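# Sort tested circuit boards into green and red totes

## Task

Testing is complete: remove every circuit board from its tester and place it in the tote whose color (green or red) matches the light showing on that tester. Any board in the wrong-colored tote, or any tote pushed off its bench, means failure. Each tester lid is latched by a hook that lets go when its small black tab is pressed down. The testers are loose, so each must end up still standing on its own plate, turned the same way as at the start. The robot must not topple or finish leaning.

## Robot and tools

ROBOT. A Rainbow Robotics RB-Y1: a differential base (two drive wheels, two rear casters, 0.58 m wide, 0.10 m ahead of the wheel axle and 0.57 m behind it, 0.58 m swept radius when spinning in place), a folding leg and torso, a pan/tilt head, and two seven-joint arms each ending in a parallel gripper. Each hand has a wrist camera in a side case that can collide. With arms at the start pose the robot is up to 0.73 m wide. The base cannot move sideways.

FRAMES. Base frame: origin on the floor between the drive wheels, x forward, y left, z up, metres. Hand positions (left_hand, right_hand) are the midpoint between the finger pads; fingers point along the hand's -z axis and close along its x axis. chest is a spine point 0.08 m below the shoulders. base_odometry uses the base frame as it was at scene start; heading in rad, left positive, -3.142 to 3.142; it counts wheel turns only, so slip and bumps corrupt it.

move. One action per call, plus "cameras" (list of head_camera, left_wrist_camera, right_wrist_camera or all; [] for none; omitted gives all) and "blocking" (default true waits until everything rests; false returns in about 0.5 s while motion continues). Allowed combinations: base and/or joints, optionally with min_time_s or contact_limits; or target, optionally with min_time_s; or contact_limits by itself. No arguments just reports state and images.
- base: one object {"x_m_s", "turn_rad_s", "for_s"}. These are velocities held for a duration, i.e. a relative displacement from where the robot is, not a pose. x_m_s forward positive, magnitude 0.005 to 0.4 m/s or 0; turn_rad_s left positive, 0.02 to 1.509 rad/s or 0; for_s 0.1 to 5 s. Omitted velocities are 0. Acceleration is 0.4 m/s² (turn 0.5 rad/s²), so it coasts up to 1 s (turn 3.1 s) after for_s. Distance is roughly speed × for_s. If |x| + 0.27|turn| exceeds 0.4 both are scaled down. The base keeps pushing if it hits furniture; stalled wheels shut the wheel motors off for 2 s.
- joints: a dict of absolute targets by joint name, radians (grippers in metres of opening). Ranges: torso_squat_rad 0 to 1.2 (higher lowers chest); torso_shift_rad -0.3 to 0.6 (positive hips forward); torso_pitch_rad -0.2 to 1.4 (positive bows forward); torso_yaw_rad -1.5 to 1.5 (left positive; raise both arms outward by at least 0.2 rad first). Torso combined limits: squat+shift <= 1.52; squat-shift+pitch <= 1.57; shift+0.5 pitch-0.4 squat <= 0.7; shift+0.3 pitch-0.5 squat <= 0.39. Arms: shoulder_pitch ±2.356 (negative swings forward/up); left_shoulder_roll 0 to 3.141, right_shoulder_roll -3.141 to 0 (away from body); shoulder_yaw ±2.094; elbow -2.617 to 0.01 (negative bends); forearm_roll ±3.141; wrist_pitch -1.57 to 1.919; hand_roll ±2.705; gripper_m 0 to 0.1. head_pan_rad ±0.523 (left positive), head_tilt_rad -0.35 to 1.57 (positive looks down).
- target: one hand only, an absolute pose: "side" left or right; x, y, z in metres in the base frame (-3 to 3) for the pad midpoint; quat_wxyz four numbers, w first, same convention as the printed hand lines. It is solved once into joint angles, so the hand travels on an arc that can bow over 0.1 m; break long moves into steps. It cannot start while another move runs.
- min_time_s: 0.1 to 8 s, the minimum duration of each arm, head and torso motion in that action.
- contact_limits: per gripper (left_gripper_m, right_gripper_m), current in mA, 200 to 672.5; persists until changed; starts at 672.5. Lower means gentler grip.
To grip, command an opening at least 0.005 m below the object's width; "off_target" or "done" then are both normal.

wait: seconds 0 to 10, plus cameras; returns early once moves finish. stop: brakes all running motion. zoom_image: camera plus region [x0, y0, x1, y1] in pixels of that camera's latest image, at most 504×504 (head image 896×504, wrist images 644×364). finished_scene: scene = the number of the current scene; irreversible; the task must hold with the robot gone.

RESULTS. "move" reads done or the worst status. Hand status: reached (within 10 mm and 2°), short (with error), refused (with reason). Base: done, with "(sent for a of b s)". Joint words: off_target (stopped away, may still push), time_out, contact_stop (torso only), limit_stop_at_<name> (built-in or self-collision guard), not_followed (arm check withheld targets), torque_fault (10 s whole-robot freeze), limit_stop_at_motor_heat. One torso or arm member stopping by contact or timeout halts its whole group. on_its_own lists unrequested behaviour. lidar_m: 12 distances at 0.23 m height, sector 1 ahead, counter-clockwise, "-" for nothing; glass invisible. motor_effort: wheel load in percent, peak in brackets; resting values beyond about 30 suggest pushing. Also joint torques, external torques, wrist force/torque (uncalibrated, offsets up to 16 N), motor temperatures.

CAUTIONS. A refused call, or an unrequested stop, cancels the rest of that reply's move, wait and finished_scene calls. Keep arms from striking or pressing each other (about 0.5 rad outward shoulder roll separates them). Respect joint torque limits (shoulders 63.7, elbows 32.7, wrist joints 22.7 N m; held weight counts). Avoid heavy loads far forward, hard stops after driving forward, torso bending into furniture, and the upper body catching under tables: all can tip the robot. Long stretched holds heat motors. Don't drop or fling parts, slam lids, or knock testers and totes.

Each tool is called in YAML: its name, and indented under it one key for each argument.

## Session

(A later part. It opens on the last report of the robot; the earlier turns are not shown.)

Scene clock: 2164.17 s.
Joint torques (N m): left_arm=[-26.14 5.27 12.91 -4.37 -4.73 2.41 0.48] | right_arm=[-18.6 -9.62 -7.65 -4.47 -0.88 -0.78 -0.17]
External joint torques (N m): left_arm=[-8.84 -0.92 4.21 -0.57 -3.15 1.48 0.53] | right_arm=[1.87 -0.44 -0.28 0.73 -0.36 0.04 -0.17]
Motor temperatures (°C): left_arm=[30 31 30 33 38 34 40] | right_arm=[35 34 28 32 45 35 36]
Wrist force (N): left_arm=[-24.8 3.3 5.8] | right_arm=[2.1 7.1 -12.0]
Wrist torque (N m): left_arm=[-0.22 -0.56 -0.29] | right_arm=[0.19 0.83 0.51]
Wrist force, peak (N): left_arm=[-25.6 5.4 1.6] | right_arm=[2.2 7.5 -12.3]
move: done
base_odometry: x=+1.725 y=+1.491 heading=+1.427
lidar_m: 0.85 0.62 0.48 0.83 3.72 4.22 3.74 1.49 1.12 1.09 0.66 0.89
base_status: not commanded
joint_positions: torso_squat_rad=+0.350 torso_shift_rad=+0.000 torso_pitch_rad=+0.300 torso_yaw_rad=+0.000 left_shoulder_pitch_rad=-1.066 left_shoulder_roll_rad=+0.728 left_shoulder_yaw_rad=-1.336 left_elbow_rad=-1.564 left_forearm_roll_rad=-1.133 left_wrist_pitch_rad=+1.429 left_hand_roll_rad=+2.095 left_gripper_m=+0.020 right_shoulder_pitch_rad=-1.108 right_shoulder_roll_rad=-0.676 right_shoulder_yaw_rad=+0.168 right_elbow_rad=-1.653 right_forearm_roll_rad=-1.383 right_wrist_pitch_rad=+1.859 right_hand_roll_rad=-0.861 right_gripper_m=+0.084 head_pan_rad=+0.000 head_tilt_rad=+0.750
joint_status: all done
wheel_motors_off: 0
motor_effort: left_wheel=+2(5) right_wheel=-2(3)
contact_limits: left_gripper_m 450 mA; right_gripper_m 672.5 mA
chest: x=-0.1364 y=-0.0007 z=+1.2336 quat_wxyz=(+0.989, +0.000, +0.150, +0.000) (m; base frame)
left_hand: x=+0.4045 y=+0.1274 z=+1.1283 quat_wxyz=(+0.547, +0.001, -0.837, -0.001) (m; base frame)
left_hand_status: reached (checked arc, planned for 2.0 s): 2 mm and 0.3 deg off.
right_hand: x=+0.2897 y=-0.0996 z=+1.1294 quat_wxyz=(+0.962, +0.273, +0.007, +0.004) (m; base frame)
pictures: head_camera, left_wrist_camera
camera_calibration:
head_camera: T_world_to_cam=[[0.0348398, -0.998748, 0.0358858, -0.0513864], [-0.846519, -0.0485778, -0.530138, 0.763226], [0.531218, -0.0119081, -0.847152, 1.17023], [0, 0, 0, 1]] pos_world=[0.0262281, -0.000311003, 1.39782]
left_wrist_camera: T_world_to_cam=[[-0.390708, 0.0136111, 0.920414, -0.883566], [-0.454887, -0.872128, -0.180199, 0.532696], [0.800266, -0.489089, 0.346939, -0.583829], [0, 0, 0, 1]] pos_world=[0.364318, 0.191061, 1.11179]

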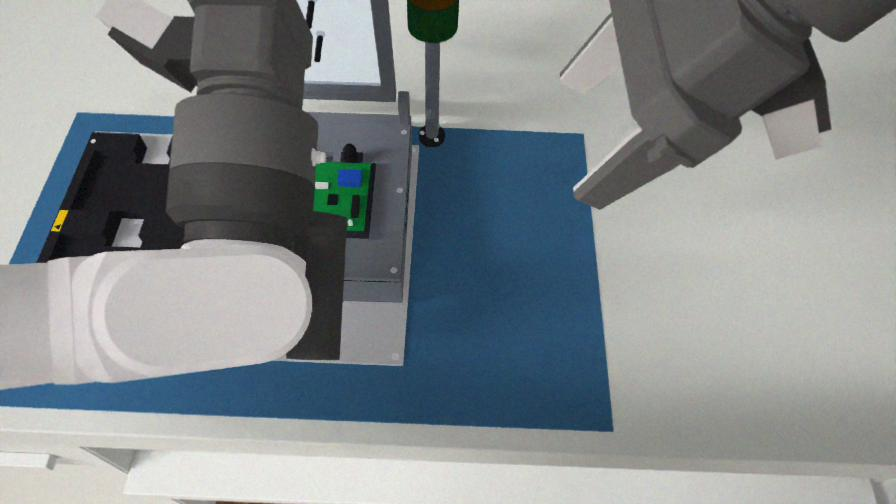

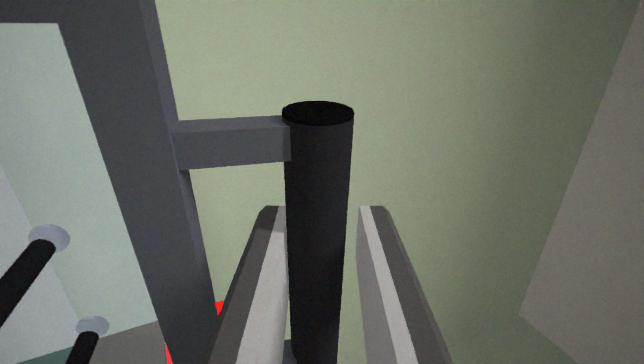

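move:
  joints: {"left_gripper_m":0.044}
  cameras: []

move:
  target: {"side":"left","x":0.36,"y":0.127,"z":1.108,"quat_wxyz":[0.5446,0,-0.8387,0]}
  min_time_s: 1.5
  cameras: []

move:
  target: {"side":"left","x":0.30,"y":0.16,"z":1.09,"quat_wxyz":[0.6428,0,-0.766,0]}
  min_time_s: 1.5
  cameras: []

move:
  target: {"side":"left","x":0.21,"y":0.26,"z":1.08,"quat_wxyz":[0.7373,0,-0.6756,0]}
  min_time_s: 1.5
  cameras: ["head_camera","right_wrist_camera"]

Scene clock: 2177.20 s.
Joint torques (N m): left_arm=[-17.52 5.38 9.87 -3.95 -1.48 1.24 0.35] | right_arm=[-18.69 -9.56 -7.73 -4.58 -0.81 -0.82 -0.19]
External joint torques (N m): left_arm=[-0.18 -0.82 1.14 -0.16 0.09 0.31 0.4] | right_arm=[1.79 -0.38 -0.35 0.62 -0.29 0 -0.19]
Motor temperatures (°C): left_arm=[30 31 30 33 39 34 40] | right_arm=[35 34 28 32 45 35 36]
Wrist force (N): left_arm=[-8.9 2.1 -0.8] | right_arm=[2.3 7.5 -12.1]
Wrist torque (N m): left_arm=[-0.21 -0.92 -0.19] | right_arm=[0.13 0.85 0.51]
Wrist force, peak (N): left_arm=[-24.9 3.7 5.8] | right_arm=[2.3 7.7 -12.3]
move: done
base_odometry: x=+1.725 y=+1.491 heading=+1.427
lidar_m: 0.85 0.62 0.48 0.84 3.71 4.23 3.74 1.49 1.12 1.08 0.66 0.89
base_status: not commanded
joint_positions: torso_squat_rad=+0.350 torso_shift_rad=+0.000 torso_pitch_rad=+0.300 torso_yaw_rad=+0.000 left_shoulder_pitch_rad=-1.069 left_shoulder_roll_rad=+0.728 left_shoulder_yaw_rad=-1.335 left_elbow_rad=-1.564 left_forearm_roll_rad=-1.133 left_wrist_pitch_rad=+1.429 left_hand_roll_rad=+2.095 left_gripper_m=+0.044 right_shoulder_pitch_rad=-1.108 right_shoulder_roll_rad=-0.676 right_shoulder_yaw_rad=+0.168 right_elbow_rad=-1.653 right_forearm_roll_rad=-1.383 right_wrist_pitch_rad=+1.859 right_hand_roll_rad=-0.861 right_gripper_m=+0.084 head_pan_rad=+0.000 head_tilt_rad=+0.750
joint_status: all done
wheel_motors_off: 0
motor_effort: left_wheel=+1(3) right_wheel=-1(3)
contact_limits: left_gripper_m 450 mA; right_gripper_m 672.5 mA
chest: x=-0.1366 y=-0.0007 z=+1.2337 quat_wxyz=(+0.989, +0.000, +0.149, +0.000) (m; base frame)
left_hand: x=+0.4046 y=+0.1270 z=+1.1301 quat_wxyz=(+0.545, +0.000, -0.838, -0.001) (m; base frame)
right_hand: x=+0.2895 y=-0.0997 z=+1.1296 quat_wxyz=(+0.962, +0.273, +0.007, +0.004) (m; base frame)
pictures: none
No camera images: "cameras" was empty.

Scene clock: 2179.03 s.
Joint torques (N m): left_arm=[-13.64 6.89 6.82 -4.59 -1.47 1.12 -0.24] | right_arm=[-18.41 -9.43 -7.71 -4.69 -0.78 -0.8 -0.09]
External joint torques (N m): left_arm=[1.77 1.35 -1.23 -0.13 0.15 0.26 -0.19] | right_arm=[2.06 -0.25 -0.33 0.5 -0.26 0.02 -0.1]
Motor temperatures (°C): left_arm=[30 31 30 33 38 34 40] | right_arm=[35 34 28 32 45 35 36]
Wrist force (N): left_arm=[-8.9 2.2 -0.5] | right_arm=[2.2 7.4 -12.0]
Wrist torque (N m): left_arm=[-0.23 -0.88 -0.17] | right_arm=[0.16 0.83 0.53]
Wrist force, peak (N): left_arm=[-8.9 2.7 -0.8] | right_arm=[2.5 7.5 -12.3]
move: done
base_odometry: x=+1.725 y=+1.491 heading=+1.427
lidar_m: 0.86 0.62 0.48 0.83 3.71 4.23 3.74 1.50 1.12 1.09 0.66 0.88
base_status: not commanded
joint_positions: torso_squat_rad=+0.350 torso_shift_rad=+0.000 torso_pitch_rad=+0.300 torso_yaw_rad=+0.000 left_shoulder_pitch_rad=-0.984 left_shoulder_roll_rad=+0.729 left_shoulder_yaw_rad=-1.385 left_elbow_rad=-1.653 left_forearm_roll_rad=-1.211 left_wrist_pitch_rad=+1.530 left_hand_roll_rad=+2.063 left_gripper_m=+0.044 right_shoulder_pitch_rad=-1.108 right_shoulder_roll_rad=-0.676 right_shoulder_yaw_rad=+0.168 right_elbow_rad=-1.653 right_forearm_roll_rad=-1.383 right_wrist_pitch_rad=+1.859 right_hand_roll_rad=-0.861 right_gripper_m=+0.084 head_pan_rad=+0.000 head_tilt_rad=+0.750
joint_status: all done
wheel_motors_off: 0
motor_effort: left_wheel=+2(4) right_wheel=-2(3)
contact_limits: left_gripper_m 450 mA; right_gripper_m 672.5 mA
chest: x=-0.1366 y=-0.0007 z=+1.2337 quat_wxyz=(+0.989, +0.000, +0.149, +0.000) (m; base frame)
left_hand: x=+0.3602 y=+0.1269 z=+1.1082 quat_wxyz=(+0.544, +0.000, -0.839, +0.000) (m; base frame)
left_hand_status: reached (checked arc, planned for 1.5 s): 0 mm and 0.0 deg off.
right_hand: x=+0.2895 y=-0.0997 z=+1.1296 quat_wxyz=(+0.962, +0.273, +0.007, +0.004) (m; base frame)
pictures: none
No camera images: "cameras" was empty.

Scene clock: 2180.87 s.
Joint torques (N m): left_arm=[-10.58 7.35 6.43 -5.67 -1.41 0.94 -0.18] | right_arm=[-18.39 -9.44 -7.77 -4.5 -0.86 -0.84 -0.15]
External joint torques (N m): left_arm=[1.22 0.86 -0.87 0.04 0.44 0.3 -0.13] | right_arm=[2.08 -0.27 -0.39 0.69 -0.33 -0.02 -0.15]
Motor temperatures (°C): left_arm=[30 31 30 33 38 34 40] | right_arm=[35 34 28 32 45 35 36]
Wrist force (N): left_arm=[-9.3 2.1 -2.5] | right_arm=[2.2 7.3 -11.9]
Wrist torque (N m): left_arm=[-0.22 -0.92 -0.20] | right_arm=[0.17 0.82 0.51]
Wrist force, peak (N): left_arm=[-9.4 2.5 -2.1] | right_arm=[2.2 7.5 -12.5]
move: done
base_odometry: x=+1.725 y=+1.491 heading=+1.427
lidar_m: 0.85 0.61 0.48 0.84 3.71 4.22 3.73 1.50 1.12 1.08 0.66 0.89
base_status: not commanded
joint_positions: torso_squat_rad=+0.350 torso_shift_rad=+0.000 torso_pitch_rad=+0.300 torso_yaw_rad=+0.000 left_shoulder_pitch_rad=-0.851 left_shoulder_roll_rad=+0.930 left_shoulder_yaw_rad=-1.403 left_elbow_rad=-2.062 left_forearm_roll_rad=-1.091 left_wrist_pitch_rad=+1.561 left_hand_roll_rad=+1.905 left_gripper_m=+0.044 right_shoulder_pitch_rad=-1.108 right_shoulder_roll_rad=-0.676 right_shoulder_yaw_rad=+0.168 right_elbow_rad=-1.653 right_forearm_roll_rad=-1.383 right_wrist_pitch_rad=+1.859 right_hand_roll_rad=-0.861 right_gripper_m=+0.084 head_pan_rad=+0.000 head_tilt_rad=+0.750
joint_status: all done
wheel_motors_off: 0
motor_effort: left_wheel=+1(4) right_wheel=-2(3)
contact_limits: left_gripper_m 450 mA; right_gripper_m 672.5 mA
chest: x=-0.1366 y=-0.0007 z=+1.2337 quat_wxyz=(+0.989, +0.000, +0.149, +0.000) (m; base frame)
left_hand: x=+0.2998 y=+0.1591 z=+1.0903 quat_wxyz=(+0.639, -0.001, -0.769, +0.000) (m; base frame)
left_hand_status: reached (checked arc, planned for 1.5 s): 1 mm and 0.5 deg off.
right_hand: x=+0.2895 y=-0.0997 z=+1.1296 quat_wxyz=(+0.962, +0.273, +0.007, +0.004) (m; base frame)
pictures: none
No camera images: "cameras" was empty.

Scene clock: 2182.70 s.
Joint torques (N m): left_arm=[-5.35 10.96 3.83 -6.06 -1.28 0.55 0.24] | right_arm=[-18.48 -9.39 -7.51 -4.56 -0.87 -0.86 -0.1]
External joint torques (N m): left_arm=[0.83 0.44 -1.1 0.04 0.47 -0.33 0.3] | right_arm=[1.99 -0.21 -0.13 0.63 -0.35 -0.04 -0.1]
Motor temperatures (°C): left_arm=[30 31 30 33 38 34 40] | right_arm=[35 34 28 32 45 35 36]
Wrist force (N): left_arm=[-8.9 2.2 -4.2] | right_arm=[2.3 7.2 -11.9]
Wrist torque (N m): left_arm=[-0.23 -0.85 -0.19] | right_arm=[0.18 0.83 0.52]
Wrist force, peak (N): left_arm=[-9.3 2.6 -3.9] | right_arm=[2.4 7.4 -12.4]
move: done
base_odometry: x=+1.725 y=+1.491 heading=+1.427
lidar_m: 0.85 0.63 0.48 0.83 3.71 4.23 3.73 1.49 1.12 1.09 0.66 0.89
base_status: not commanded
joint_positions: torso_squat_rad=+0.350 torso_shift_rad=+0.000 torso_pitch_rad=+0.300 torso_yaw_rad=+0.000 left_shoulder_pitch_rad=-0.629 left_shoulder_roll_rad=+1.413 left_shoulder_yaw_rad=-1.485 left_elbow_rad=-2.474 left_forearm_roll_rad=-1.069 left_wrist_pitch_rad=+1.529 left_hand_roll_rad=+2.035 left_gripper_m=+0.044 right_shoulder_pitch_rad=-1.108 right_shoulder_roll_rad=-0.676 right_shoulder_yaw_rad=+0.168 right_elbow_rad=-1.653 right_forearm_roll_rad=-1.383 right_wrist_pitch_rad=+1.859 right_hand_roll_rad=-0.861 right_gripper_m=+0.084 head_pan_rad=+0.000 head_tilt_rad=+0.750
joint_status: all done
wheel_motors_off: 0
motor_effort: left_wheel=+3(4) right_wheel=-1(3)
contact_limits: left_gripper_m 450 mA; right_gripper_m 672.5 mA
chest: x=-0.1366 y=-0.0007 z=+1.2337 quat_wxyz=(+0.989, +0.000, +0.149, +0.000) (m; base frame)
left_hand: x=+0.2101 y=+0.2599 z=+1.0801 quat_wxyz=(+0.737, +0.000, -0.676, +0.000) (m; base frame)
left_hand_status: reached (checked arc, planned for 1.5 s): 0 mm and 0.0 deg off.
right_hand: x=+0.2895 y=-0.0997 z=+1.1296 quat_wxyz=(+0.962, +0.273, +0.007, +0.004) (m; base frame)
pictures: head_camera, right_wrist_camera
camera_calibration:
head_camera: T_world_to_cam=[[0.0348325, -0.99875, 0.0358395, -0.0513553], [-0.8463, -0.0485519, -0.53049, 0.763514], [0.531567, -0.0118527, -0.846933, 1.17015], [0, 0, 0, 1]] pos_world=[0.0259349, -0.00035167, 1.39792]
right_wrist_camera: T_world_to_cam=[[-0.999867, 0.0147196, 0.00705541, 0.28543], [0.0137816, 0.529635, 0.848114, -0.87606], [0.00874709, 0.848098, -0.529767, 0.752135], [0, 0, 0, 1]] pos_world=[0.290887, -0.178093, 1.13944]

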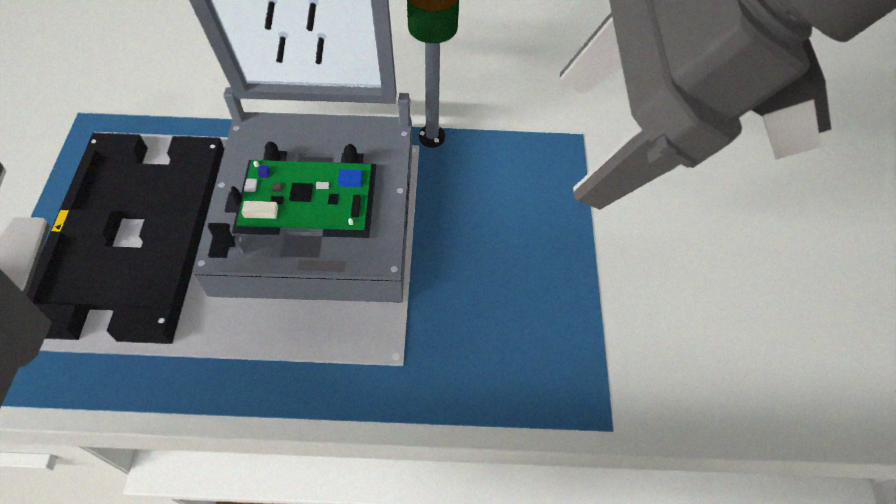

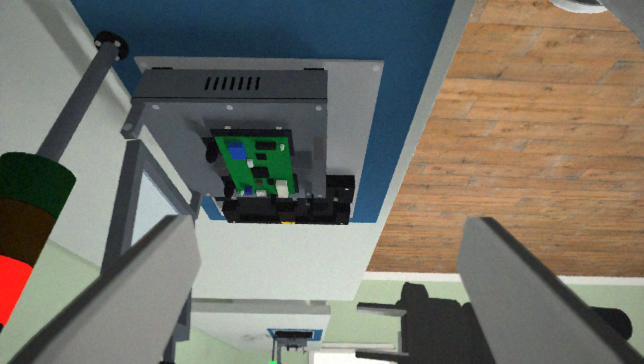

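move:
  target: {"side":"right","x":0.345,"y":0.0,"z":1.07,"quat_wxyz":[0.9613,0.2756,0,0]}
  min_time_s: 2
  cameras: []

move:
  target: {"side":"right","x":0.357,"y":0.06,"z":1.005,"quat_wxyz":[0.9613,0.2756,0,0]}
  min_time_s: 2
  cameras: ["head_camera","right_wrist_camera"]

Scene clock: 2197.90 s.
Joint torques (N m): left_arm=[-5.27 11.11 4.34 -5.92 -1.24 0.6 0.34] | right_arm=[-22.98 -4.29 -5.28 -5.46 -0.59 -1.01 0.39]
External joint torques (N m): left_arm=[0.92 0.59 -0.59 0.18 0.5 -0.27 0.39] | right_arm=[0.82 2.37 1.28 1.59 0.02 -0.27 0.39]
Motor temperatures (°C): left_arm=[30 31 29 33 38 34 40] | right_arm=[35 34 28 32 45 35 36]
Wrist force (N): left_arm=[-8.9 2.0 -4.2] | right_arm=[2.4 7.5 -12.2]
Wrist torque (N m): left_arm=[-0.22 -0.85 -0.20] | right_arm=[0.11 0.84 0.51]
Wrist force, peak (N): left_arm=[-9.2 2.5 -4.4] | right_arm=[2.7 7.8 -12.3]
move: done
base_odometry: x=+1.725 y=+1.491 heading=+1.427
lidar_m: 0.85 0.62 0.48 0.83 3.71 4.22 3.74 1.49 1.12 1.08 0.66 0.89
base_status: not commanded
joint_positions: torso_squat_rad=+0.350 torso_shift_rad=+0.000 torso_pitch_rad=+0.300 torso_yaw_rad=+0.000 left_shoulder_pitch_rad=-0.629 left_shoulder_roll_rad=+1.413 left_shoulder_yaw_rad=-1.485 left_elbow_rad=-2.474 left_forearm_roll_rad=-1.069 left_wrist_pitch_rad=+1.529 left_hand_roll_rad=+2.035 left_gripper_m=+0.044 right_shoulder_pitch_rad=-1.276 right_shoulder_roll_rad=-0.421 right_shoulder_yaw_rad=+0.346 right_elbow_rad=-1.232 right_forearm_roll_rad=-1.166 right_wrist_pitch_rad=+1.624 right_hand_roll_rad=-0.725 right_gripper_m=+0.084 head_pan_rad=+0.000 head_tilt_rad=+0.750
joint_status: all done
wheel_motors_off: 0
motor_effort: left_wheel=+2(4) right_wheel=-2(3)
contact_limits: left_gripper_m 450 mA; right_gripper_m 672.5 mA
chest: x=-0.1366 y=-0.0007 z=+1.2337 quat_wxyz=(+0.989, +0.000, +0.149, +0.000) (m; base frame)
left_hand: x=+0.2101 y=+0.2599 z=+1.0801 quat_wxyz=(+0.737, +0.000, -0.676, +0.000) (m; base frame)
right_hand: x=+0.3450 y=-0.0002 z=+1.0702 quat_wxyz=(+0.961, +0.276, -0.001, +0.000) (m; base frame)
right_hand_status: reached (checked arc, planned for 2.0 s): 0 mm and 0.1 deg off.
pictures: none
No camera images: "cameras" was empty.

Scene clock: 2200.23 s.
Joint torques (N m): left_arm=[-5.3 11.02 4.09 -6.03 -1.26 0.63 0.25] | right_arm=[-23.66 -2.78 -4.18 -6.11 -0.53 -0.89 0.27]
External joint torques (N m): left_arm=[0.89 0.49 -0.85 0.08 0.48 -0.25 0.3] | right_arm=[0.9 2.3 0.98 1.76 0.12 -0.25 0.27]
Motor temperatures (°C): left_arm=[30 31 29 33 38 34 40] | right_arm=[36 34 28 32 45 35 36]
Wrist force (N): left_arm=[-8.9 2.3 -4.4] | right_arm=[2.1 7.3 -12.0]
Wrist torque (N m): left_arm=[-0.23 -0.86 -0.21] | right_arm=[0.16 0.81 0.50]
Wrist force, peak (N): left_arm=[-9.2 2.3 -4.4] | right_arm=[2.7 7.6 -12.2]
move: done
base_odometry: x=+1.725 y=+1.491 heading=+1.427
lidar_m: 0.85 0.62 0.48 0.83 3.71 4.22 3.74 1.50 1.12 1.08 0.66 0.89
base_status: not commanded
joint_positions: torso_squat_rad=+0.350 torso_shift_rad=+0.000 torso_pitch_rad=+0.300 torso_yaw_rad=+0.000 left_shoulder_pitch_rad=-0.629 left_shoulder_roll_rad=+1.413 left_shoulder_yaw_rad=-1.485 left_elbow_rad=-2.474 left_forearm_roll_rad=-1.069 left_wrist_pitch_rad=+1.529 left_hand_roll_rad=+2.035 left_gripper_m=+0.044 right_shoulder_pitch_rad=-1.338 right_shoulder_roll_rad=-0.237 right_shoulder_yaw_rad=+0.417 right_elbow_rad=-0.901 right_forearm_roll_rad=-1.076 right_wrist_pitch_rad=+1.411 right_hand_roll_rad=-0.600 right_gripper_m=+0.084 head_pan_rad=+0.000 head_tilt_rad=+0.750
joint_status: all done
wheel_motors_off: 0
motor_effort: left_wheel=+2(4) right_wheel=-1(3)
contact_limits: left_gripper_m 450 mA; right_gripper_m 672.5 mA
chest: x=-0.1366 y=-0.0007 z=+1.2337 quat_wxyz=(+0.989, +0.000, +0.149, +0.000) (m; base frame)
left_hand: x=+0.2101 y=+0.2599 z=+1.0801 quat_wxyz=(+0.737, +0.000, -0.676, +0.000) (m; base frame)
right_hand: x=+0.3565 y=+0.0596 z=+1.0052 quat_wxyz=(+0.961, +0.276, -0.003, -0.001) (m; base frame)
right_hand_status: reached (checked arc, planned for 2.0 s): 1 mm and 0.3 deg off.
pictures: head_camera, right_wrist_camera
camera_calibration:
head_camera: T_world_to_cam=[[0.0348304, -0.998751, 0.0358323, -0.0513492], [-0.8463, -0.0485464, -0.53049, 0.763514], [0.531567, -0.0118477, -0.846933, 1.17015], [0, 0, 0, 1]] pos_world=[0.025935, -0.000355588, 1.39792]
right_wrist_camera: T_world_to_cam=[[-0.999524, 0.0298276, -0.00791272, 0.364917], [0.00889786, 0.524087, 0.851618, -0.857268], [0.0295487, 0.851142, -0.524102, 0.537277], [0, 0, 0, 1]] pos_world=[0.356496, -0.0189015, 1.01454]

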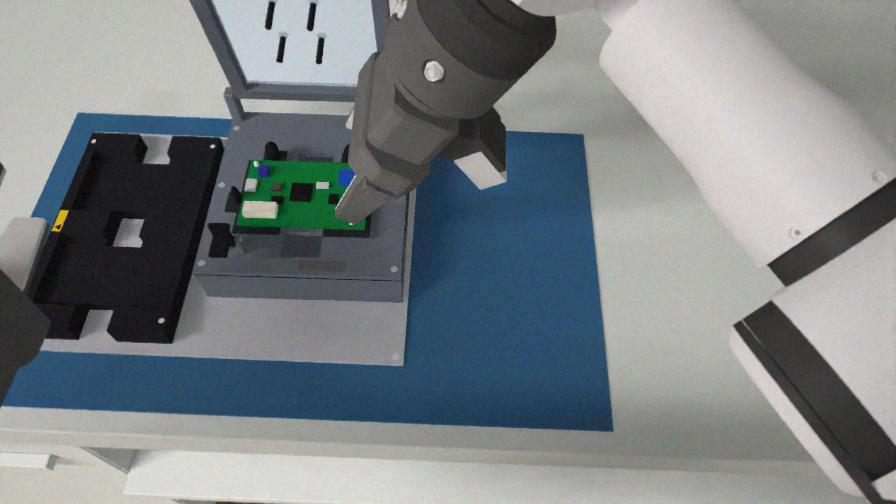

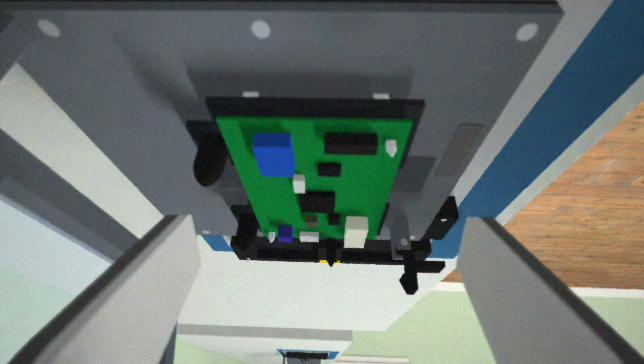

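move:
  target: {"side":"right","x":0.3585,"y":0.083,"z":0.975,"quat_wxyz":[0.9613,0.2756,0,0]}
  min_time_s: 2
  cameras: ["head_camera","right_wrist_camera"]

zoom_image:
  camera: "head_camera"
  region: [180, 80, 440, 310]

Scene clock: 2216.50 s.
Joint torques (N m): left_arm=[-5.55 10.67 4.18 -5.76 -1.3 0.63 0.33] | right_arm=[-17.88 -5.85 -1.52 -3.71 0.4 0.44 -0.01]
External joint torques (N m): left_arm=[0.64 0.14 -0.76 0.35 0.45 -0.24 0.39] | right_arm=[6.96 -1.06 2.48 4.27 1.09 0.99 -0.01]
Motor temperatures (°C): left_arm=[29 31 29 33 38 34 40] | right_arm=[36 34 28 32 45 35 36]
Wrist force (N): left_arm=[-9.2 2.5 -3.9] | right_arm=[2.1 14.7 -11.2]
Wrist torque (N m): left_arm=[-0.25 -0.90 -0.20] | right_arm=[0.29 0.73 0.83]
Wrist force, peak (N): left_arm=[-9.5 2.5 -4.2] | right_arm=[-0.3 -3.3 40.2]
move: done
base_odometry: x=+1.725 y=+1.491 heading=+1.427
lidar_m: 0.85 0.63 0.48 0.83 3.71 4.22 3.74 1.50 1.12 1.08 0.65 0.89
base_status: not commanded
joint_positions: torso_squat_rad=+0.350 torso_shift_rad=+0.000 torso_pitch_rad=+0.300 torso_yaw_rad=+0.000 left_shoulder_pitch_rad=-0.629 left_shoulder_roll_rad=+1.413 left_shoulder_yaw_rad=-1.485 left_elbow_rad=-2.474 left_forearm_roll_rad=-1.069 left_wrist_pitch_rad=+1.529 left_hand_roll_rad=+2.035 left_gripper_m=+0.044 right_shoulder_pitch_rad=-1.405 right_shoulder_roll_rad=-0.140 right_shoulder_yaw_rad=+0.422 right_elbow_rad=-0.657 right_forearm_roll_rad=-1.068 right_wrist_pitch_rad=+1.296 right_hand_roll_rad=-0.495 right_gripper_m=+0.084 head_pan_rad=+0.000 head_tilt_rad=+0.750
joint_status: all done
wheel_motors_off: 0
motor_effort: left_wheel=+2(11) right_wheel=-4(5)
contact_limits: left_gripper_m 450 mA; right_gripper_m 672.5 mA
chest: x=-0.1368 y=-0.0007 z=+1.2337 quat_wxyz=(+0.989, +0.000, +0.149, +0.000) (m; base frame)
left_hand: x=+0.2099 y=+0.2600 z=+1.0803 quat_wxyz=(+0.737, +0.000, -0.676, +0.000) (m; base frame)
right_hand: x=+0.3586 y=+0.0838 z=+0.9764 quat_wxyz=(+0.961, +0.276, -0.002, +0.001) (m; base frame)
right_hand_status: reached (checked arc, planned for 2.0 s): 2 mm and 0.2 deg off.
pictures: head_camera, right_wrist_camera
camera_calibration:
head_camera: T_world_to_cam=[[0.0348953, -0.998749, 0.0358266, -0.051305], [-0.84608, -0.0486031, -0.530836, 0.763817], [0.531913, -0.0117885, -0.846717, 1.17006], [0, 0, 0, 1]] pos_world=[0.0256699, -0.000323656, 1.39801]
right_wrist_camera: T_world_to_cam=[[-0.999634, 0.0261001, -0.00707671, 0.365612], [0.00762074, 0.52297, 0.852317, -0.845555], [0.0259464, 0.851951, -0.522978, 0.501616], [0, 0, 0, 1]] pos_world=[0.358907, 0.00530447, 0.985602]

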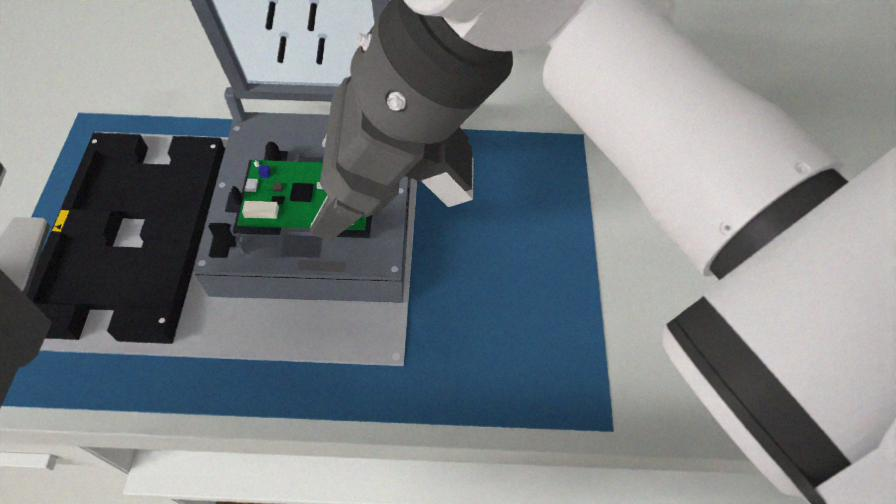

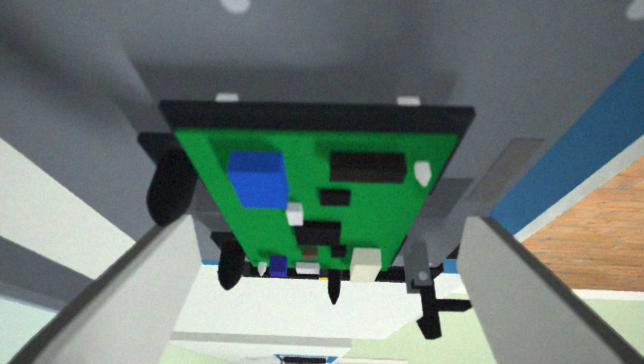

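Scaled by 1.938 from the camera's 896x504 image, which has a finer 1280x720 frame.

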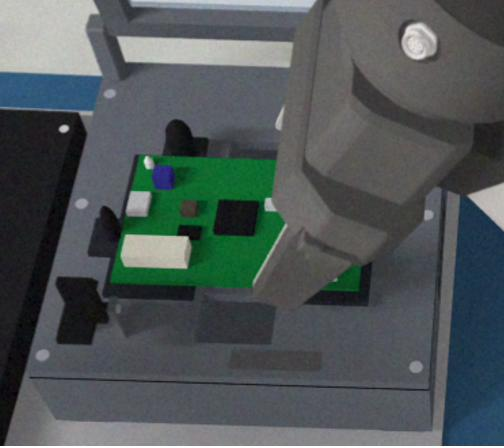

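move:
  target: {"side":"right","x":0.3585,"y":0.090,"z":0.978,"quat_wxyz":[0.9613,0.2756,0,0]}
  min_time_s: 1.5
  cameras: ["right_wrist_camera"]

zoom_image:
  camera: "right_wrist_camera"
  region: [60, 90, 340, 364]

Scene clock: 2227.93 s.
Joint torques (N m): left_arm=[-5.34 10.71 4.44 -5.78 -1.39 0.74 0.29] | right_arm=[-24.26 -2.4 -4.85 -6.26 -0.75 -0.94 0.35]
External joint torques (N m): left_arm=[0.85 0.18 -0.49 0.33 0.36 -0.14 0.34] | right_arm=[0.64 2.43 -1.01 1.7 -0.06 -0.39 0.35]
Motor temperatures (°C): left_arm=[29 31 29 33 38 34 40] | right_arm=[36 34 28 32 45 35 36]
Wrist force (N): left_arm=[-8.9 2.4 -4.2] | right_arm=[1.9 7.6 -11.7]
Wrist torque (N m): left_arm=[-0.24 -0.86 -0.20] | right_arm=[0.13 0.80 0.50]
Wrist force, peak (N): left_arm=[-9.2 2.5 -4.5] | right_arm=[2.6 15.3 -11.9]
move: done
base_odometry: x=+1.725 y=+1.491 heading=+1.427
lidar_m: 0.85 0.62 0.48 0.84 3.71 4.22 3.74 1.49 1.12 1.08 0.66 0.89
base_status: not commanded
joint_positions: torso_squat_rad=+0.350 torso_shift_rad=+0.000 torso_pitch_rad=+0.300 torso_yaw_rad=+0.000 left_shoulder_pitch_rad=-0.629 left_shoulder_roll_rad=+1.413 left_shoulder_yaw_rad=-1.485 left_elbow_rad=-2.474 left_forearm_roll_rad=-1.069 left_wrist_pitch_rad=+1.529 left_hand_roll_rad=+2.035 left_gripper_m=+0.044 right_shoulder_pitch_rad=-1.427 right_shoulder_roll_rad=-0.125 right_shoulder_yaw_rad=+0.422 right_elbow_rad=-0.625 right_forearm_roll_rad=-1.068 right_wrist_pitch_rad=+1.288 right_hand_roll_rad=-0.495 right_gripper_m=+0.084 head_pan_rad=+0.000 head_tilt_rad=+0.750
joint_status: all done
wheel_motors_off: 0
motor_effort: left_wheel=+2(4) right_wheel=-4(5)
contact_limits: left_gripper_m 450 mA; right_gripper_m 672.5 mA
chest: x=-0.1367 y=-0.0007 z=+1.2337 quat_wxyz=(+0.989, +0.000, +0.149, +0.000) (m; base frame)
left_hand: x=+0.2099 y=+0.2600 z=+1.0802 quat_wxyz=(+0.737, +0.000, -0.676, +0.000) (m; base frame)
right_hand: x=+0.3585 y=+0.0896 z=+0.9780 quat_wxyz=(+0.961, +0.275, -0.001, +0.000) (m; base frame)
right_hand_status: reached (checked arc, planned for 1.5 s): 0 mm and 0.1 deg off.
pictures: right_wrist_camera
camera_calibration:
right_wrist_camera: T_world_to_cam=[[-0.999616, 0.027208, -0.00521478, 0.363438], [0.00984299, 0.524771, 0.851187, -0.849769], [0.0258957, 0.850809, -0.524837, 0.499488], [0, 0, 0, 1]] pos_world=[0.358728, 0.0110765, 0.987358]

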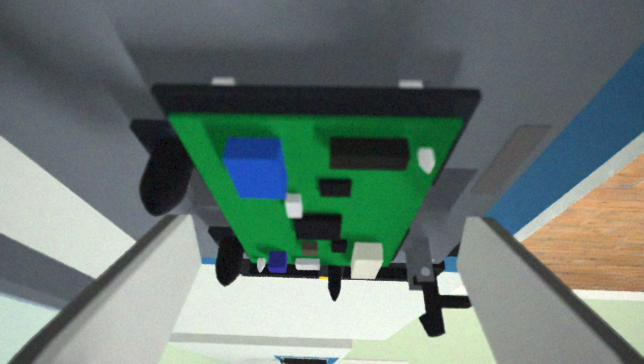

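Scaled by 1.800 from the camera's 644x364 image, which has a finer 1265x715 frame.

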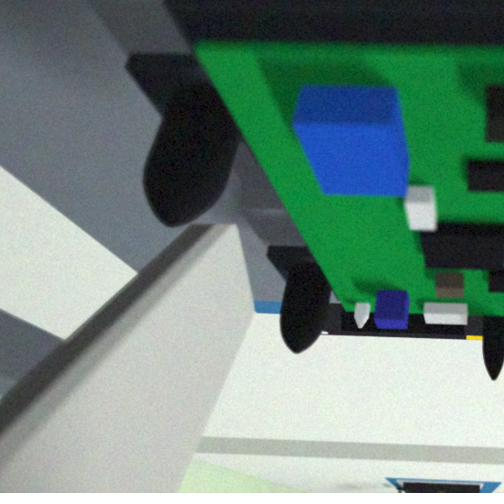

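move:
  target: {"side":"right","x":0.3585,"y":0.093,"z":0.966,"quat_wxyz":[0.9613,0.2756,0,0]}
  min_time_s: 1.5
  cameras: []

move:
  target: {"side":"right","x":0.3585,"y":0.093,"z":0.955,"quat_wxyz":[0.9613,0.2756,0,0]}
  min_time_s: 1.5
  cameras: ["head_camera","right_wrist_camera"]

Scene clock: 2239.60 s.
Joint torques (N m): left_arm=[-5.47 10.76 4.17 -5.73 -1.41 0.69 0.31] | right_arm=[-22.25 -4.1 -4.09 -5.15 -0.4 -0.43 0.06]
External joint torques (N m): left_arm=[0.72 0.23 -0.76 0.37 0.34 -0.19 0.37] | right_arm=[2.67 0.76 -0.74 2.77 0.3 0.07 0.06]
Motor temperatures (°C): left_arm=[29 31 29 33 38 34 40] | right_arm=[36 34 28 32 45 35 36]
Wrist force (N): left_arm=[-9.2 2.3 -4.1] | right_arm=[2.2 9.7 -11.8]
Wrist torque (N m): left_arm=[-0.25 -0.89 -0.19] | right_arm=[0.15 0.80 0.61]
Wrist force, peak (N): left_arm=[-9.4 2.2 -4.1] | right_arm=[2.3 20.2 -8.4]
move: done
base_odometry: x=+1.725 y=+1.491 heading=+1.427
lidar_m: 0.85 0.63 0.47 0.83 3.72 4.22 3.73 1.49 1.11 1.08 0.66 0.89
base_status: not commanded
joint_positions: torso_squat_rad=+0.350 torso_shift_rad=+0.000 torso_pitch_rad=+0.300 torso_yaw_rad=+0.000 left_shoulder_pitch_rad=-0.629 left_shoulder_roll_rad=+1.413 left_shoulder_yaw_rad=-1.485 left_elbow_rad=-2.474 left_forearm_roll_rad=-1.069 left_wrist_pitch_rad=+1.529 left_hand_roll_rad=+2.035 left_gripper_m=+0.044 right_shoulder_pitch_rad=-1.450 right_shoulder_roll_rad=-0.096 right_shoulder_yaw_rad=+0.416 right_elbow_rad=-0.529 right_forearm_roll_rad=-1.074 right_wrist_pitch_rad=+1.245 right_hand_roll_rad=-0.443 right_gripper_m=+0.084 head_pan_rad=+0.000 head_tilt_rad=+0.750
joint_status: all done
wheel_motors_off: 0
motor_effort: left_wheel=+2(4) right_wheel=-5(5)
contact_limits: left_gripper_m 450 mA; right_gripper_m 672.5 mA
chest: x=-0.1367 y=-0.0007 z=+1.2337 quat_wxyz=(+0.989, +0.000, +0.149, +0.000) (m; base frame)
left_hand: x=+0.2099 y=+0.2600 z=+1.0802 quat_wxyz=(+0.737, +0.000, -0.676, +0.000) (m; base frame)
right_hand: x=+0.3585 y=+0.0931 z=+0.9664 quat_wxyz=(+0.961, +0.276, -0.001, +0.000) (m; base frame)
right_hand_status: reached (checked arc, planned for 1.5 s): 0 mm and 0.1 deg off.
pictures: none
No camera images: "cameras" was empty.

Scene clock: 2241.43 s.
Joint torques (N m): left_arm=[-5.79 10.78 4.1 -5.66 -1.33 0.76 0.27] | right_arm=[-11.91 -11.7 -0.53 2.99 3.15 1.65 -0.79]
External joint torques (N m): left_arm=[0.41 0.26 -0.84 0.45 0.42 -0.11 0.32] | right_arm=[12.94 -6.88 2.54 10.88 3.85 2.13 -0.8]
Motor temperatures (°C): left_arm=[29 31 29 33 38 34 40] | right_arm=[36 34 28 32 45 35 36]
Wrist force (N): left_arm=[-9.1 2.2 -4.2] | right_arm=[2.2 30.9 -5.1]
Wrist torque (N m): left_arm=[-0.23 -0.88 -0.21] | right_arm=[0.11 0.57 1.62]
Wrist force, peak (N): left_arm=[-9.2 2.4 -4.2] | right_arm=[2.3 33.5 -4.4]
move: done
base_odometry: x=+1.725 y=+1.491 heading=+1.427
lidar_m: 0.85 0.61 0.48 0.83 3.71 4.23 3.74 1.49 1.12 1.08 0.65 0.89
base_status: not commanded
joint_positions: torso_squat_rad=+0.350 torso_shift_rad=+0.000 torso_pitch_rad=+0.299 torso_yaw_rad=+0.000 left_shoulder_pitch_rad=-0.629 left_shoulder_roll_rad=+1.413 left_shoulder_yaw_rad=-1.485 left_elbow_rad=-2.474 left_forearm_roll_rad=-1.069 left_wrist_pitch_rad=+1.529 left_hand_roll_rad=+2.035 left_gripper_m=+0.044 right_shoulder_pitch_rad=-1.456 right_shoulder_roll_rad=-0.079 right_shoulder_yaw_rad=+0.413 right_elbow_rad=-0.478 right_forearm_roll_rad=-1.078 right_wrist_pitch_rad=+1.212 right_hand_roll_rad=-0.407 right_gripper_m=+0.084 head_pan_rad=+0.000 head_tilt_rad=+0.750
joint_status: all done
wheel_motors_off: 0
motor_effort: left_wheel=+3(4) right_wheel=-3(6)
contact_limits: left_gripper_m 450 mA; right_gripper_m 672.5 mA
chest: x=-0.1369 y=-0.0006 z=+1.2337 quat_wxyz=(+0.989, +0.000, +0.149, +0.000) (m; base frame)
left_hand: x=+0.2098 y=+0.2601 z=+1.0804 quat_wxyz=(+0.737, +0.000, -0.676, +0.000) (m; base frame)
right_hand: x=+0.3579 y=+0.0951 z=+0.9577 quat_wxyz=(+0.961, +0.277, -0.004, +0.002) (m; base frame)
right_hand_status: reached (checked arc, planned for 1.5 s): 3 mm and 0.5 deg off.
pictures: head_camera, right_wrist_camera
camera_calibration:
head_camera: T_world_to_cam=[[0.0351218, -0.998741, 0.0358137, -0.0512054], [-0.845936, -0.048791, -0.531048, 0.763997], [0.532127, -0.0116448, -0.846585, 1.17002], [0, 0, 0, 1]] pos_world=[0.0254935, -0.000240229, 1.39807]
right_wrist_camera: T_world_to_cam=[[-0.999624, 0.0249494, -0.0113465, 0.368697], [0.00333424, 0.5216, 0.853183, -0.834702], [0.0272047, 0.852825, -0.521488, 0.480331], [0, 0, 0, 1]] pos_world=[0.358275, 0.0165437, 0.966823]

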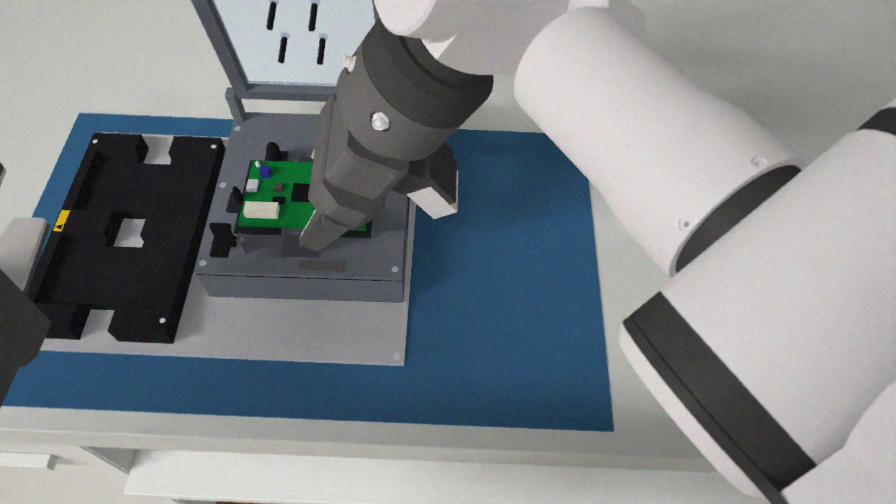

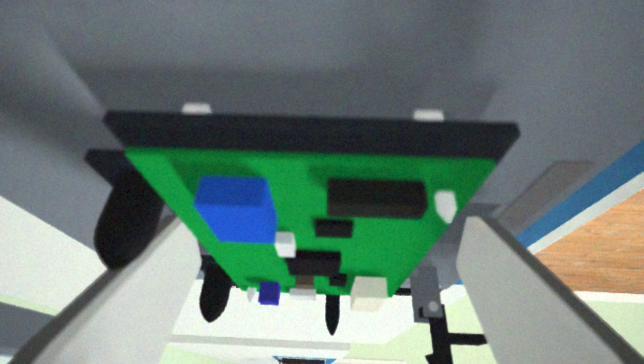

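move:
  target: {"side":"right","x":0.3585,"y":0.098,"z":0.972,"quat_wxyz":[0.9613,0.2756,0,0]}
  min_time_s: 1.5
  cameras: []

move:
  target: {"side":"right","x":0.3585,"y":0.106,"z":0.964,"quat_wxyz":[0.9613,0.2756,0,0]}
  min_time_s: 1.5
  cameras: ["head_camera","right_wrist_camera"]

Scene clock: 2251.93 s.
Joint torques (N m): left_arm=[-5.58 10.68 4.25 -5.69 -1.36 0.71 0.2] | right_arm=[-24.25 -6.61 -4.49 -7.44 -1.15 -0.14 -0.26]
External joint torques (N m): left_arm=[0.61 0.15 -0.68 0.42 0.39 -0.16 0.26] | right_arm=[0.77 -1.57 -1.3 0.44 -0.45 0.35 -0.26]
Motor temperatures (°C): left_arm=[29 31 29 33 38 34 40] | right_arm=[36 34 28 32 45 35 36]
Wrist force (N): left_arm=[-8.9 2.4 -4.3] | right_arm=[2.1 7.5 -11.8]
Wrist torque (N m): left_arm=[-0.25 -0.87 -0.21] | right_arm=[0.14 0.82 0.51]
Wrist force, peak (N): left_arm=[-9.5 2.2 -4.0] | right_arm=[2.2 31.1 -5.5]
move: done
base_odometry: x=+1.725 y=+1.491 heading=+1.427
lidar_m: 0.85 0.62 0.48 0.83 3.71 4.22 3.74 1.49 1.11 1.08 0.66 0.89
base_status: not commanded
joint_positions: torso_squat_rad=+0.350 torso_shift_rad=+0.000 torso_pitch_rad=+0.300 torso_yaw_rad=+0.000 left_shoulder_pitch_rad=-0.629 left_shoulder_roll_rad=+1.413 left_shoulder_yaw_rad=-1.485 left_elbow_rad=-2.474 left_forearm_roll_rad=-1.069 left_wrist_pitch_rad=+1.529 left_hand_roll_rad=+2.035 left_gripper_m=+0.044 right_shoulder_pitch_rad=-1.481 right_shoulder_roll_rad=-0.082 right_shoulder_yaw_rad=+0.412 right_elbow_rad=-0.490 right_forearm_roll_rad=-1.079 right_wrist_pitch_rad=+1.244 right_hand_roll_rad=-0.438 right_gripper_m=+0.084 head_pan_rad=+0.000 head_tilt_rad=+0.750
joint_status: all done
wheel_motors_off: 0
motor_effort: left_wheel=+3(4) right_wheel=-3(6)
contact_limits: left_gripper_m 450 mA; right_gripper_m 672.5 mA
chest: x=-0.1368 y=-0.0007 z=+1.2337 quat_wxyz=(+0.989, +0.000, +0.149, +0.000) (m; base frame)
left_hand: x=+0.2099 y=+0.2600 z=+1.0802 quat_wxyz=(+0.737, +0.000, -0.676, +0.000) (m; base frame)
right_hand: x=+0.3586 y=+0.0982 z=+0.9712 quat_wxyz=(+0.961, +0.275, +0.001, +0.000) (m; base frame)
right_hand_status: reached (checked arc, planned for 1.5 s): 1 mm and 0.1 deg off.
pictures: none
No camera images: "cameras" was empty.

Scene clock: 2253.77 s.
Joint torques (N m): left_arm=[-5.68 10.77 4.18 -5.79 -1.38 0.66 0.29] | right_arm=[-24 -2.82 -3.82 -6.12 -1.11 -0.77 0.4]
External joint torques (N m): left_arm=[0.51 0.25 -0.76 0.32 0.37 -0.21 0.34] | right_arm=[1.01 2.39 -1.23 1.67 -0.4 -0.31 0.4]
Motor temperatures (°C): left_arm=[29 31 29 33 38 34 40] | right_arm=[36 34 28 32 45 35 36]
Wrist force (N): left_arm=[-8.9 2.4 -4.3] | right_arm=[1.9 7.8 -11.4]
Wrist torque (N m): left_arm=[-0.23 -0.85 -0.21] | right_arm=[0.10 0.79 0.51]
Wrist force, peak (N): left_arm=[-9.2 2.4 -4.3] | right_arm=[2.1 7.8 -12.0]
move: done
base_odometry: x=+1.725 y=+1.491 heading=+1.427
lidar_m: 0.85 0.62 0.48 0.83 3.71 4.22 3.73 1.49 1.12 1.08 0.65 0.89
base_status: not commanded
joint_positions: torso_squat_rad=+0.350 torso_shift_rad=+0.000 torso_pitch_rad=+0.300 torso_yaw_rad=+0.000 left_shoulder_pitch_rad=-0.629 left_shoulder_roll_rad=+1.413 left_shoulder_yaw_rad=-1.485 left_elbow_rad=-2.474 left_forearm_roll_rad=-1.069 left_wrist_pitch_rad=+1.529 left_hand_roll_rad=+2.035 left_gripper_m=+0.044 right_shoulder_pitch_rad=-1.524 right_shoulder_roll_rad=-0.044 right_shoulder_yaw_rad=+0.401 right_elbow_rad=-0.373 right_forearm_roll_rad=-1.089 right_wrist_pitch_rad=+1.192 right_hand_roll_rad=-0.388 right_gripper_m=+0.084 head_pan_rad=+0.000 head_tilt_rad=+0.750
joint_status: all done
wheel_motors_off: 0
motor_effort: left_wheel=+3(4) right_wheel=-4(6)
contact_limits: left_gripper_m 450 mA; right_gripper_m 672.5 mA
chest: x=-0.1367 y=-0.0007 z=+1.2337 quat_wxyz=(+0.989, +0.000, +0.149, +0.000) (m; base frame)
left_hand: x=+0.2099 y=+0.2600 z=+1.0802 quat_wxyz=(+0.737, +0.000, -0.676, +0.000) (m; base frame)
right_hand: x=+0.3583 y=+0.1056 z=+0.9641 quat_wxyz=(+0.961, +0.276, -0.002, -0.001) (m; base frame)
right_hand_status: reached (checked arc, planned for 1.5 s): 0 mm and 0.3 deg off.
pictures: head_camera, right_wrist_camera
camera_calibration:
head_camera: T_world_to_cam=[[0.0348808, -0.998749, 0.0358186, -0.0513078], [-0.84613, -0.0485855, -0.530758, 0.763736], [0.531834, -0.0117939, -0.846766, 1.17009], [0, 0, 0, 1]] pos_world=[0.0257168, -0.00033718, 1.39799]
right_wrist_camera: T_world_to_cam=[[-0.999549, 0.0289937, -0.00782778, 0.36511], [0.00854128, 0.524338, 0.851467, -0.846077], [0.0287916, 0.851016, -0.52435, 0.477024], [0, 0, 0, 1]] pos_world=[0.358438, 0.02709, 0.973392]

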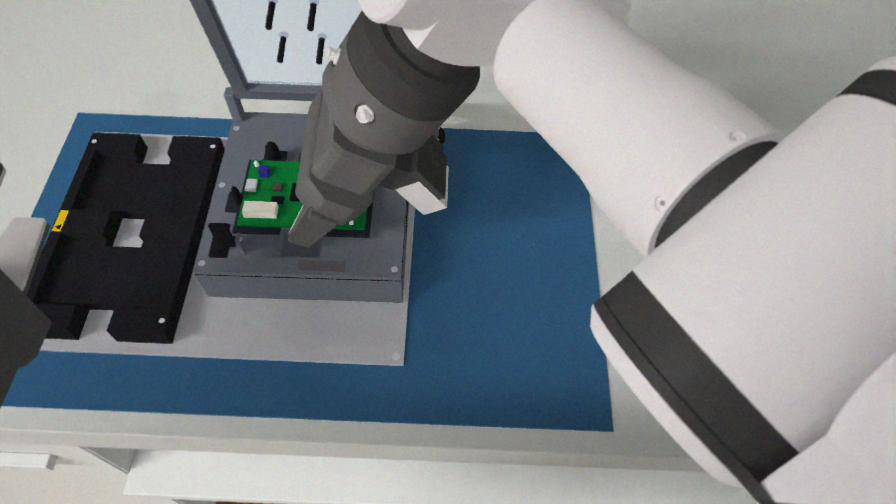

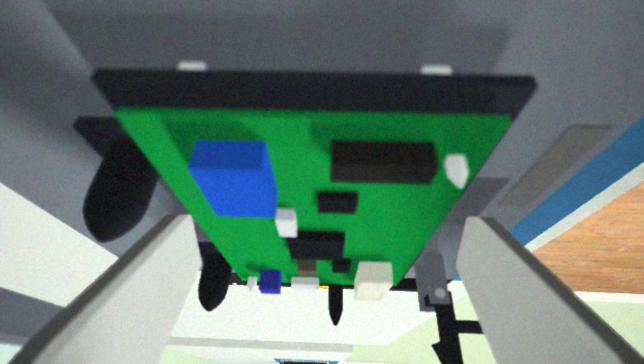

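move:
  target: {"side":"right","x":0.3585,"y":0.107,"z":0.955,"quat_wxyz":[0.9613,0.2756,0,0]}
  min_time_s: 1.5
  cameras: ["right_wrist_camera"]

Scene clock: 2260.30 s.
Joint torques (N m): left_arm=[-5.41 10.85 4.07 -5.78 -1.41 0.79 0.33] | right_arm=[-24.07 -2.78 -3.54 -5.83 -1.17 -0.76 0.33]
External joint torques (N m): left_arm=[0.78 0.33 -0.87 0.33 0.34 -0.09 0.38] | right_arm=[0.88 2.63 -1.5 1.83 -0.46 -0.36 0.33]
Motor temperatures (°C): left_arm=[29 31 29 33 38 34 40] | right_arm=[36 34 28 32 45 35 36]
Wrist force (N): left_arm=[-9.1 2.2 -4.2] | right_arm=[2.0 7.5 -12.0]
Wrist torque (N m): left_arm=[-0.21 -0.88 -0.21] | right_arm=[0.14 0.80 0.51]
Wrist force, peak (N): left_arm=[-9.4 2.6 -4.3] | right_arm=[2.0 9.2 -11.7]
move: done
base_odometry: x=+1.725 y=+1.491 heading=+1.427
lidar_m: 0.85 0.62 0.48 0.83 3.71 4.22 3.74 1.50 1.12 1.08 0.66 0.89
base_status: not commanded
joint_positions: torso_squat_rad=+0.350 torso_shift_rad=+0.000 torso_pitch_rad=+0.300 torso_yaw_rad=+0.000 left_shoulder_pitch_rad=-0.629 left_shoulder_roll_rad=+1.413 left_shoulder_yaw_rad=-1.485 left_elbow_rad=-2.474 left_forearm_roll_rad=-1.069 left_wrist_pitch_rad=+1.529 left_hand_roll_rad=+2.035 left_gripper_m=+0.044 right_shoulder_pitch_rad=-1.556 right_shoulder_roll_rad=-0.018 right_shoulder_yaw_rad=+0.387 right_elbow_rad=-0.267 right_forearm_roll_rad=-1.103 right_wrist_pitch_rad=+1.144 right_hand_roll_rad=-0.329 right_gripper_m=+0.084 head_pan_rad=+0.000 head_tilt_rad=+0.750
joint_status: all done
wheel_motors_off: 0
motor_effort: left_wheel=+3(4) right_wheel=-2(6)
contact_limits: left_gripper_m 450 mA; right_gripper_m 672.5 mA
chest: x=-0.1367 y=-0.0007 z=+1.2337 quat_wxyz=(+0.989, +0.000, +0.149, +0.000) (m; base frame)
left_hand: x=+0.2099 y=+0.2600 z=+1.0802 quat_wxyz=(+0.737, +0.000, -0.676, +0.000) (m; base frame)
right_hand: x=+0.3582 y=+0.1065 z=+0.9551 quat_wxyz=(+0.961, +0.276, -0.006, -0.002) (m; base frame)
right_hand_status: reached (checked arc, planned for 1.5 s): 1 mm and 0.7 deg off.
pictures: right_wrist_camera
camera_calibration:
right_wrist_camera: T_world_to_cam=[[-0.999355, 0.0330148, -0.0141497, 0.370426], [0.00521731, 0.523174, 0.85221, -0.838347], [0.0355383, 0.851586, -0.523008, 0.46782], [0, 0, 0, 1]] pos_world=[0.357935, 0.0279828, 0.964363]

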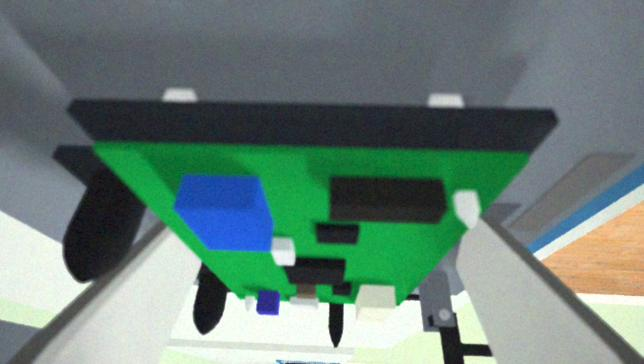

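move:
  contact_limits: {"right_gripper_m":400}
  joints: {"right_gripper_m":0.071}
  cameras: ["right_wrist_camera"]

Scene clock: 2264.03 s.
Joint torques (N m): left_arm=[-5.49 10.8 4.4 -5.74 -1.37 0.68 0.29] | right_arm=[-21.27 -1.56 -3.14 -5.75 -1.43 2.49 0.28]
External joint torques (N m): left_arm=[0.7 0.27 -0.53 0.37 0.38 -0.19 0.35] | right_arm=[3.69 3.86 -1.09 1.92 -0.72 2.91 0.28]
Motor temperatures (°C): left_arm=[29 31 29 33 38 34 40] | right_arm=[36 34 28 32 45 35 36]
Wrist force (N): left_arm=[-9.1 2.6 -4.2] | right_arm=[14.2 7.8 -12.2]
Wrist torque (N m): left_arm=[-0.26 -0.88 -0.20] | right_arm=[0.12 0.54 0.52]
Wrist force, peak (N): left_arm=[-9.3 2.3 -4.4] | right_arm=[17.2 8.6 -14.9]
move: done
base_odometry: x=+1.725 y=+1.491 heading=+1.427
lidar_m: 0.85 0.62 0.47 0.83 3.71 4.22 3.74 1.49 1.12 1.08 0.65 0.89
base_status: not commanded
joint_positions: torso_squat_rad=+0.350 torso_shift_rad=+0.000 torso_pitch_rad=+0.300 torso_yaw_rad=+0.000 left_shoulder_pitch_rad=-0.629 left_shoulder_roll_rad=+1.413 left_shoulder_yaw_rad=-1.485 left_elbow_rad=-2.474 left_forearm_roll_rad=-1.069 left_wrist_pitch_rad=+1.529 left_hand_roll_rad=+2.035 left_gripper_m=+0.044 right_shoulder_pitch_rad=-1.557 right_shoulder_roll_rad=-0.018 right_shoulder_yaw_rad=+0.387 right_elbow_rad=-0.267 right_forearm_roll_rad=-1.102 right_wrist_pitch_rad=+1.144 right_hand_roll_rad=-0.329 right_gripper_m=+0.071 head_pan_rad=+0.000 head_tilt_rad=+0.750
joint_status: all done
wheel_motors_off: 0
motor_effort: left_wheel=+2(4) right_wheel=-4(6)
contact_limits: left_gripper_m 450 mA; right_gripper_m 400 mA
chest: x=-0.1365 y=-0.0007 z=+1.2337 quat_wxyz=(+0.989, +0.000, +0.149, +0.000) (m; base frame)
left_hand: x=+0.2101 y=+0.2600 z=+1.0801 quat_wxyz=(+0.737, +0.000, -0.676, +0.000) (m; base frame)
right_hand: x=+0.3588 y=+0.1065 z=+0.9554 quat_wxyz=(+0.961, +0.276, -0.007, -0.002) (m; base frame)
pictures: right_wrist_camera
camera_calibration:
right_wrist_camera: T_world_to_cam=[[-0.99932, 0.0335169, -0.0153777, 0.372165], [0.00442391, 0.522959, 0.852346, -0.838414], [0.0366099, 0.851699, -0.522752, 0.467312], [0, 0, 0, 1]] pos_world=[0.358512, 0.0279738, 0.964631]

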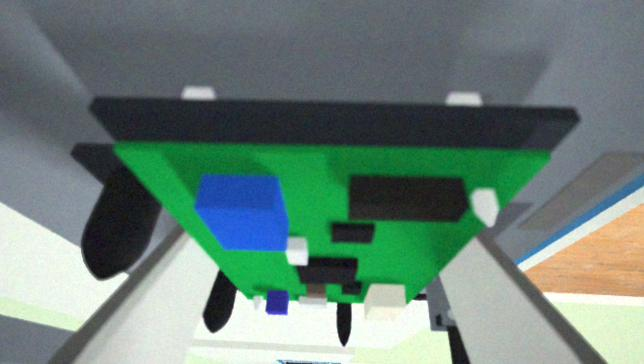

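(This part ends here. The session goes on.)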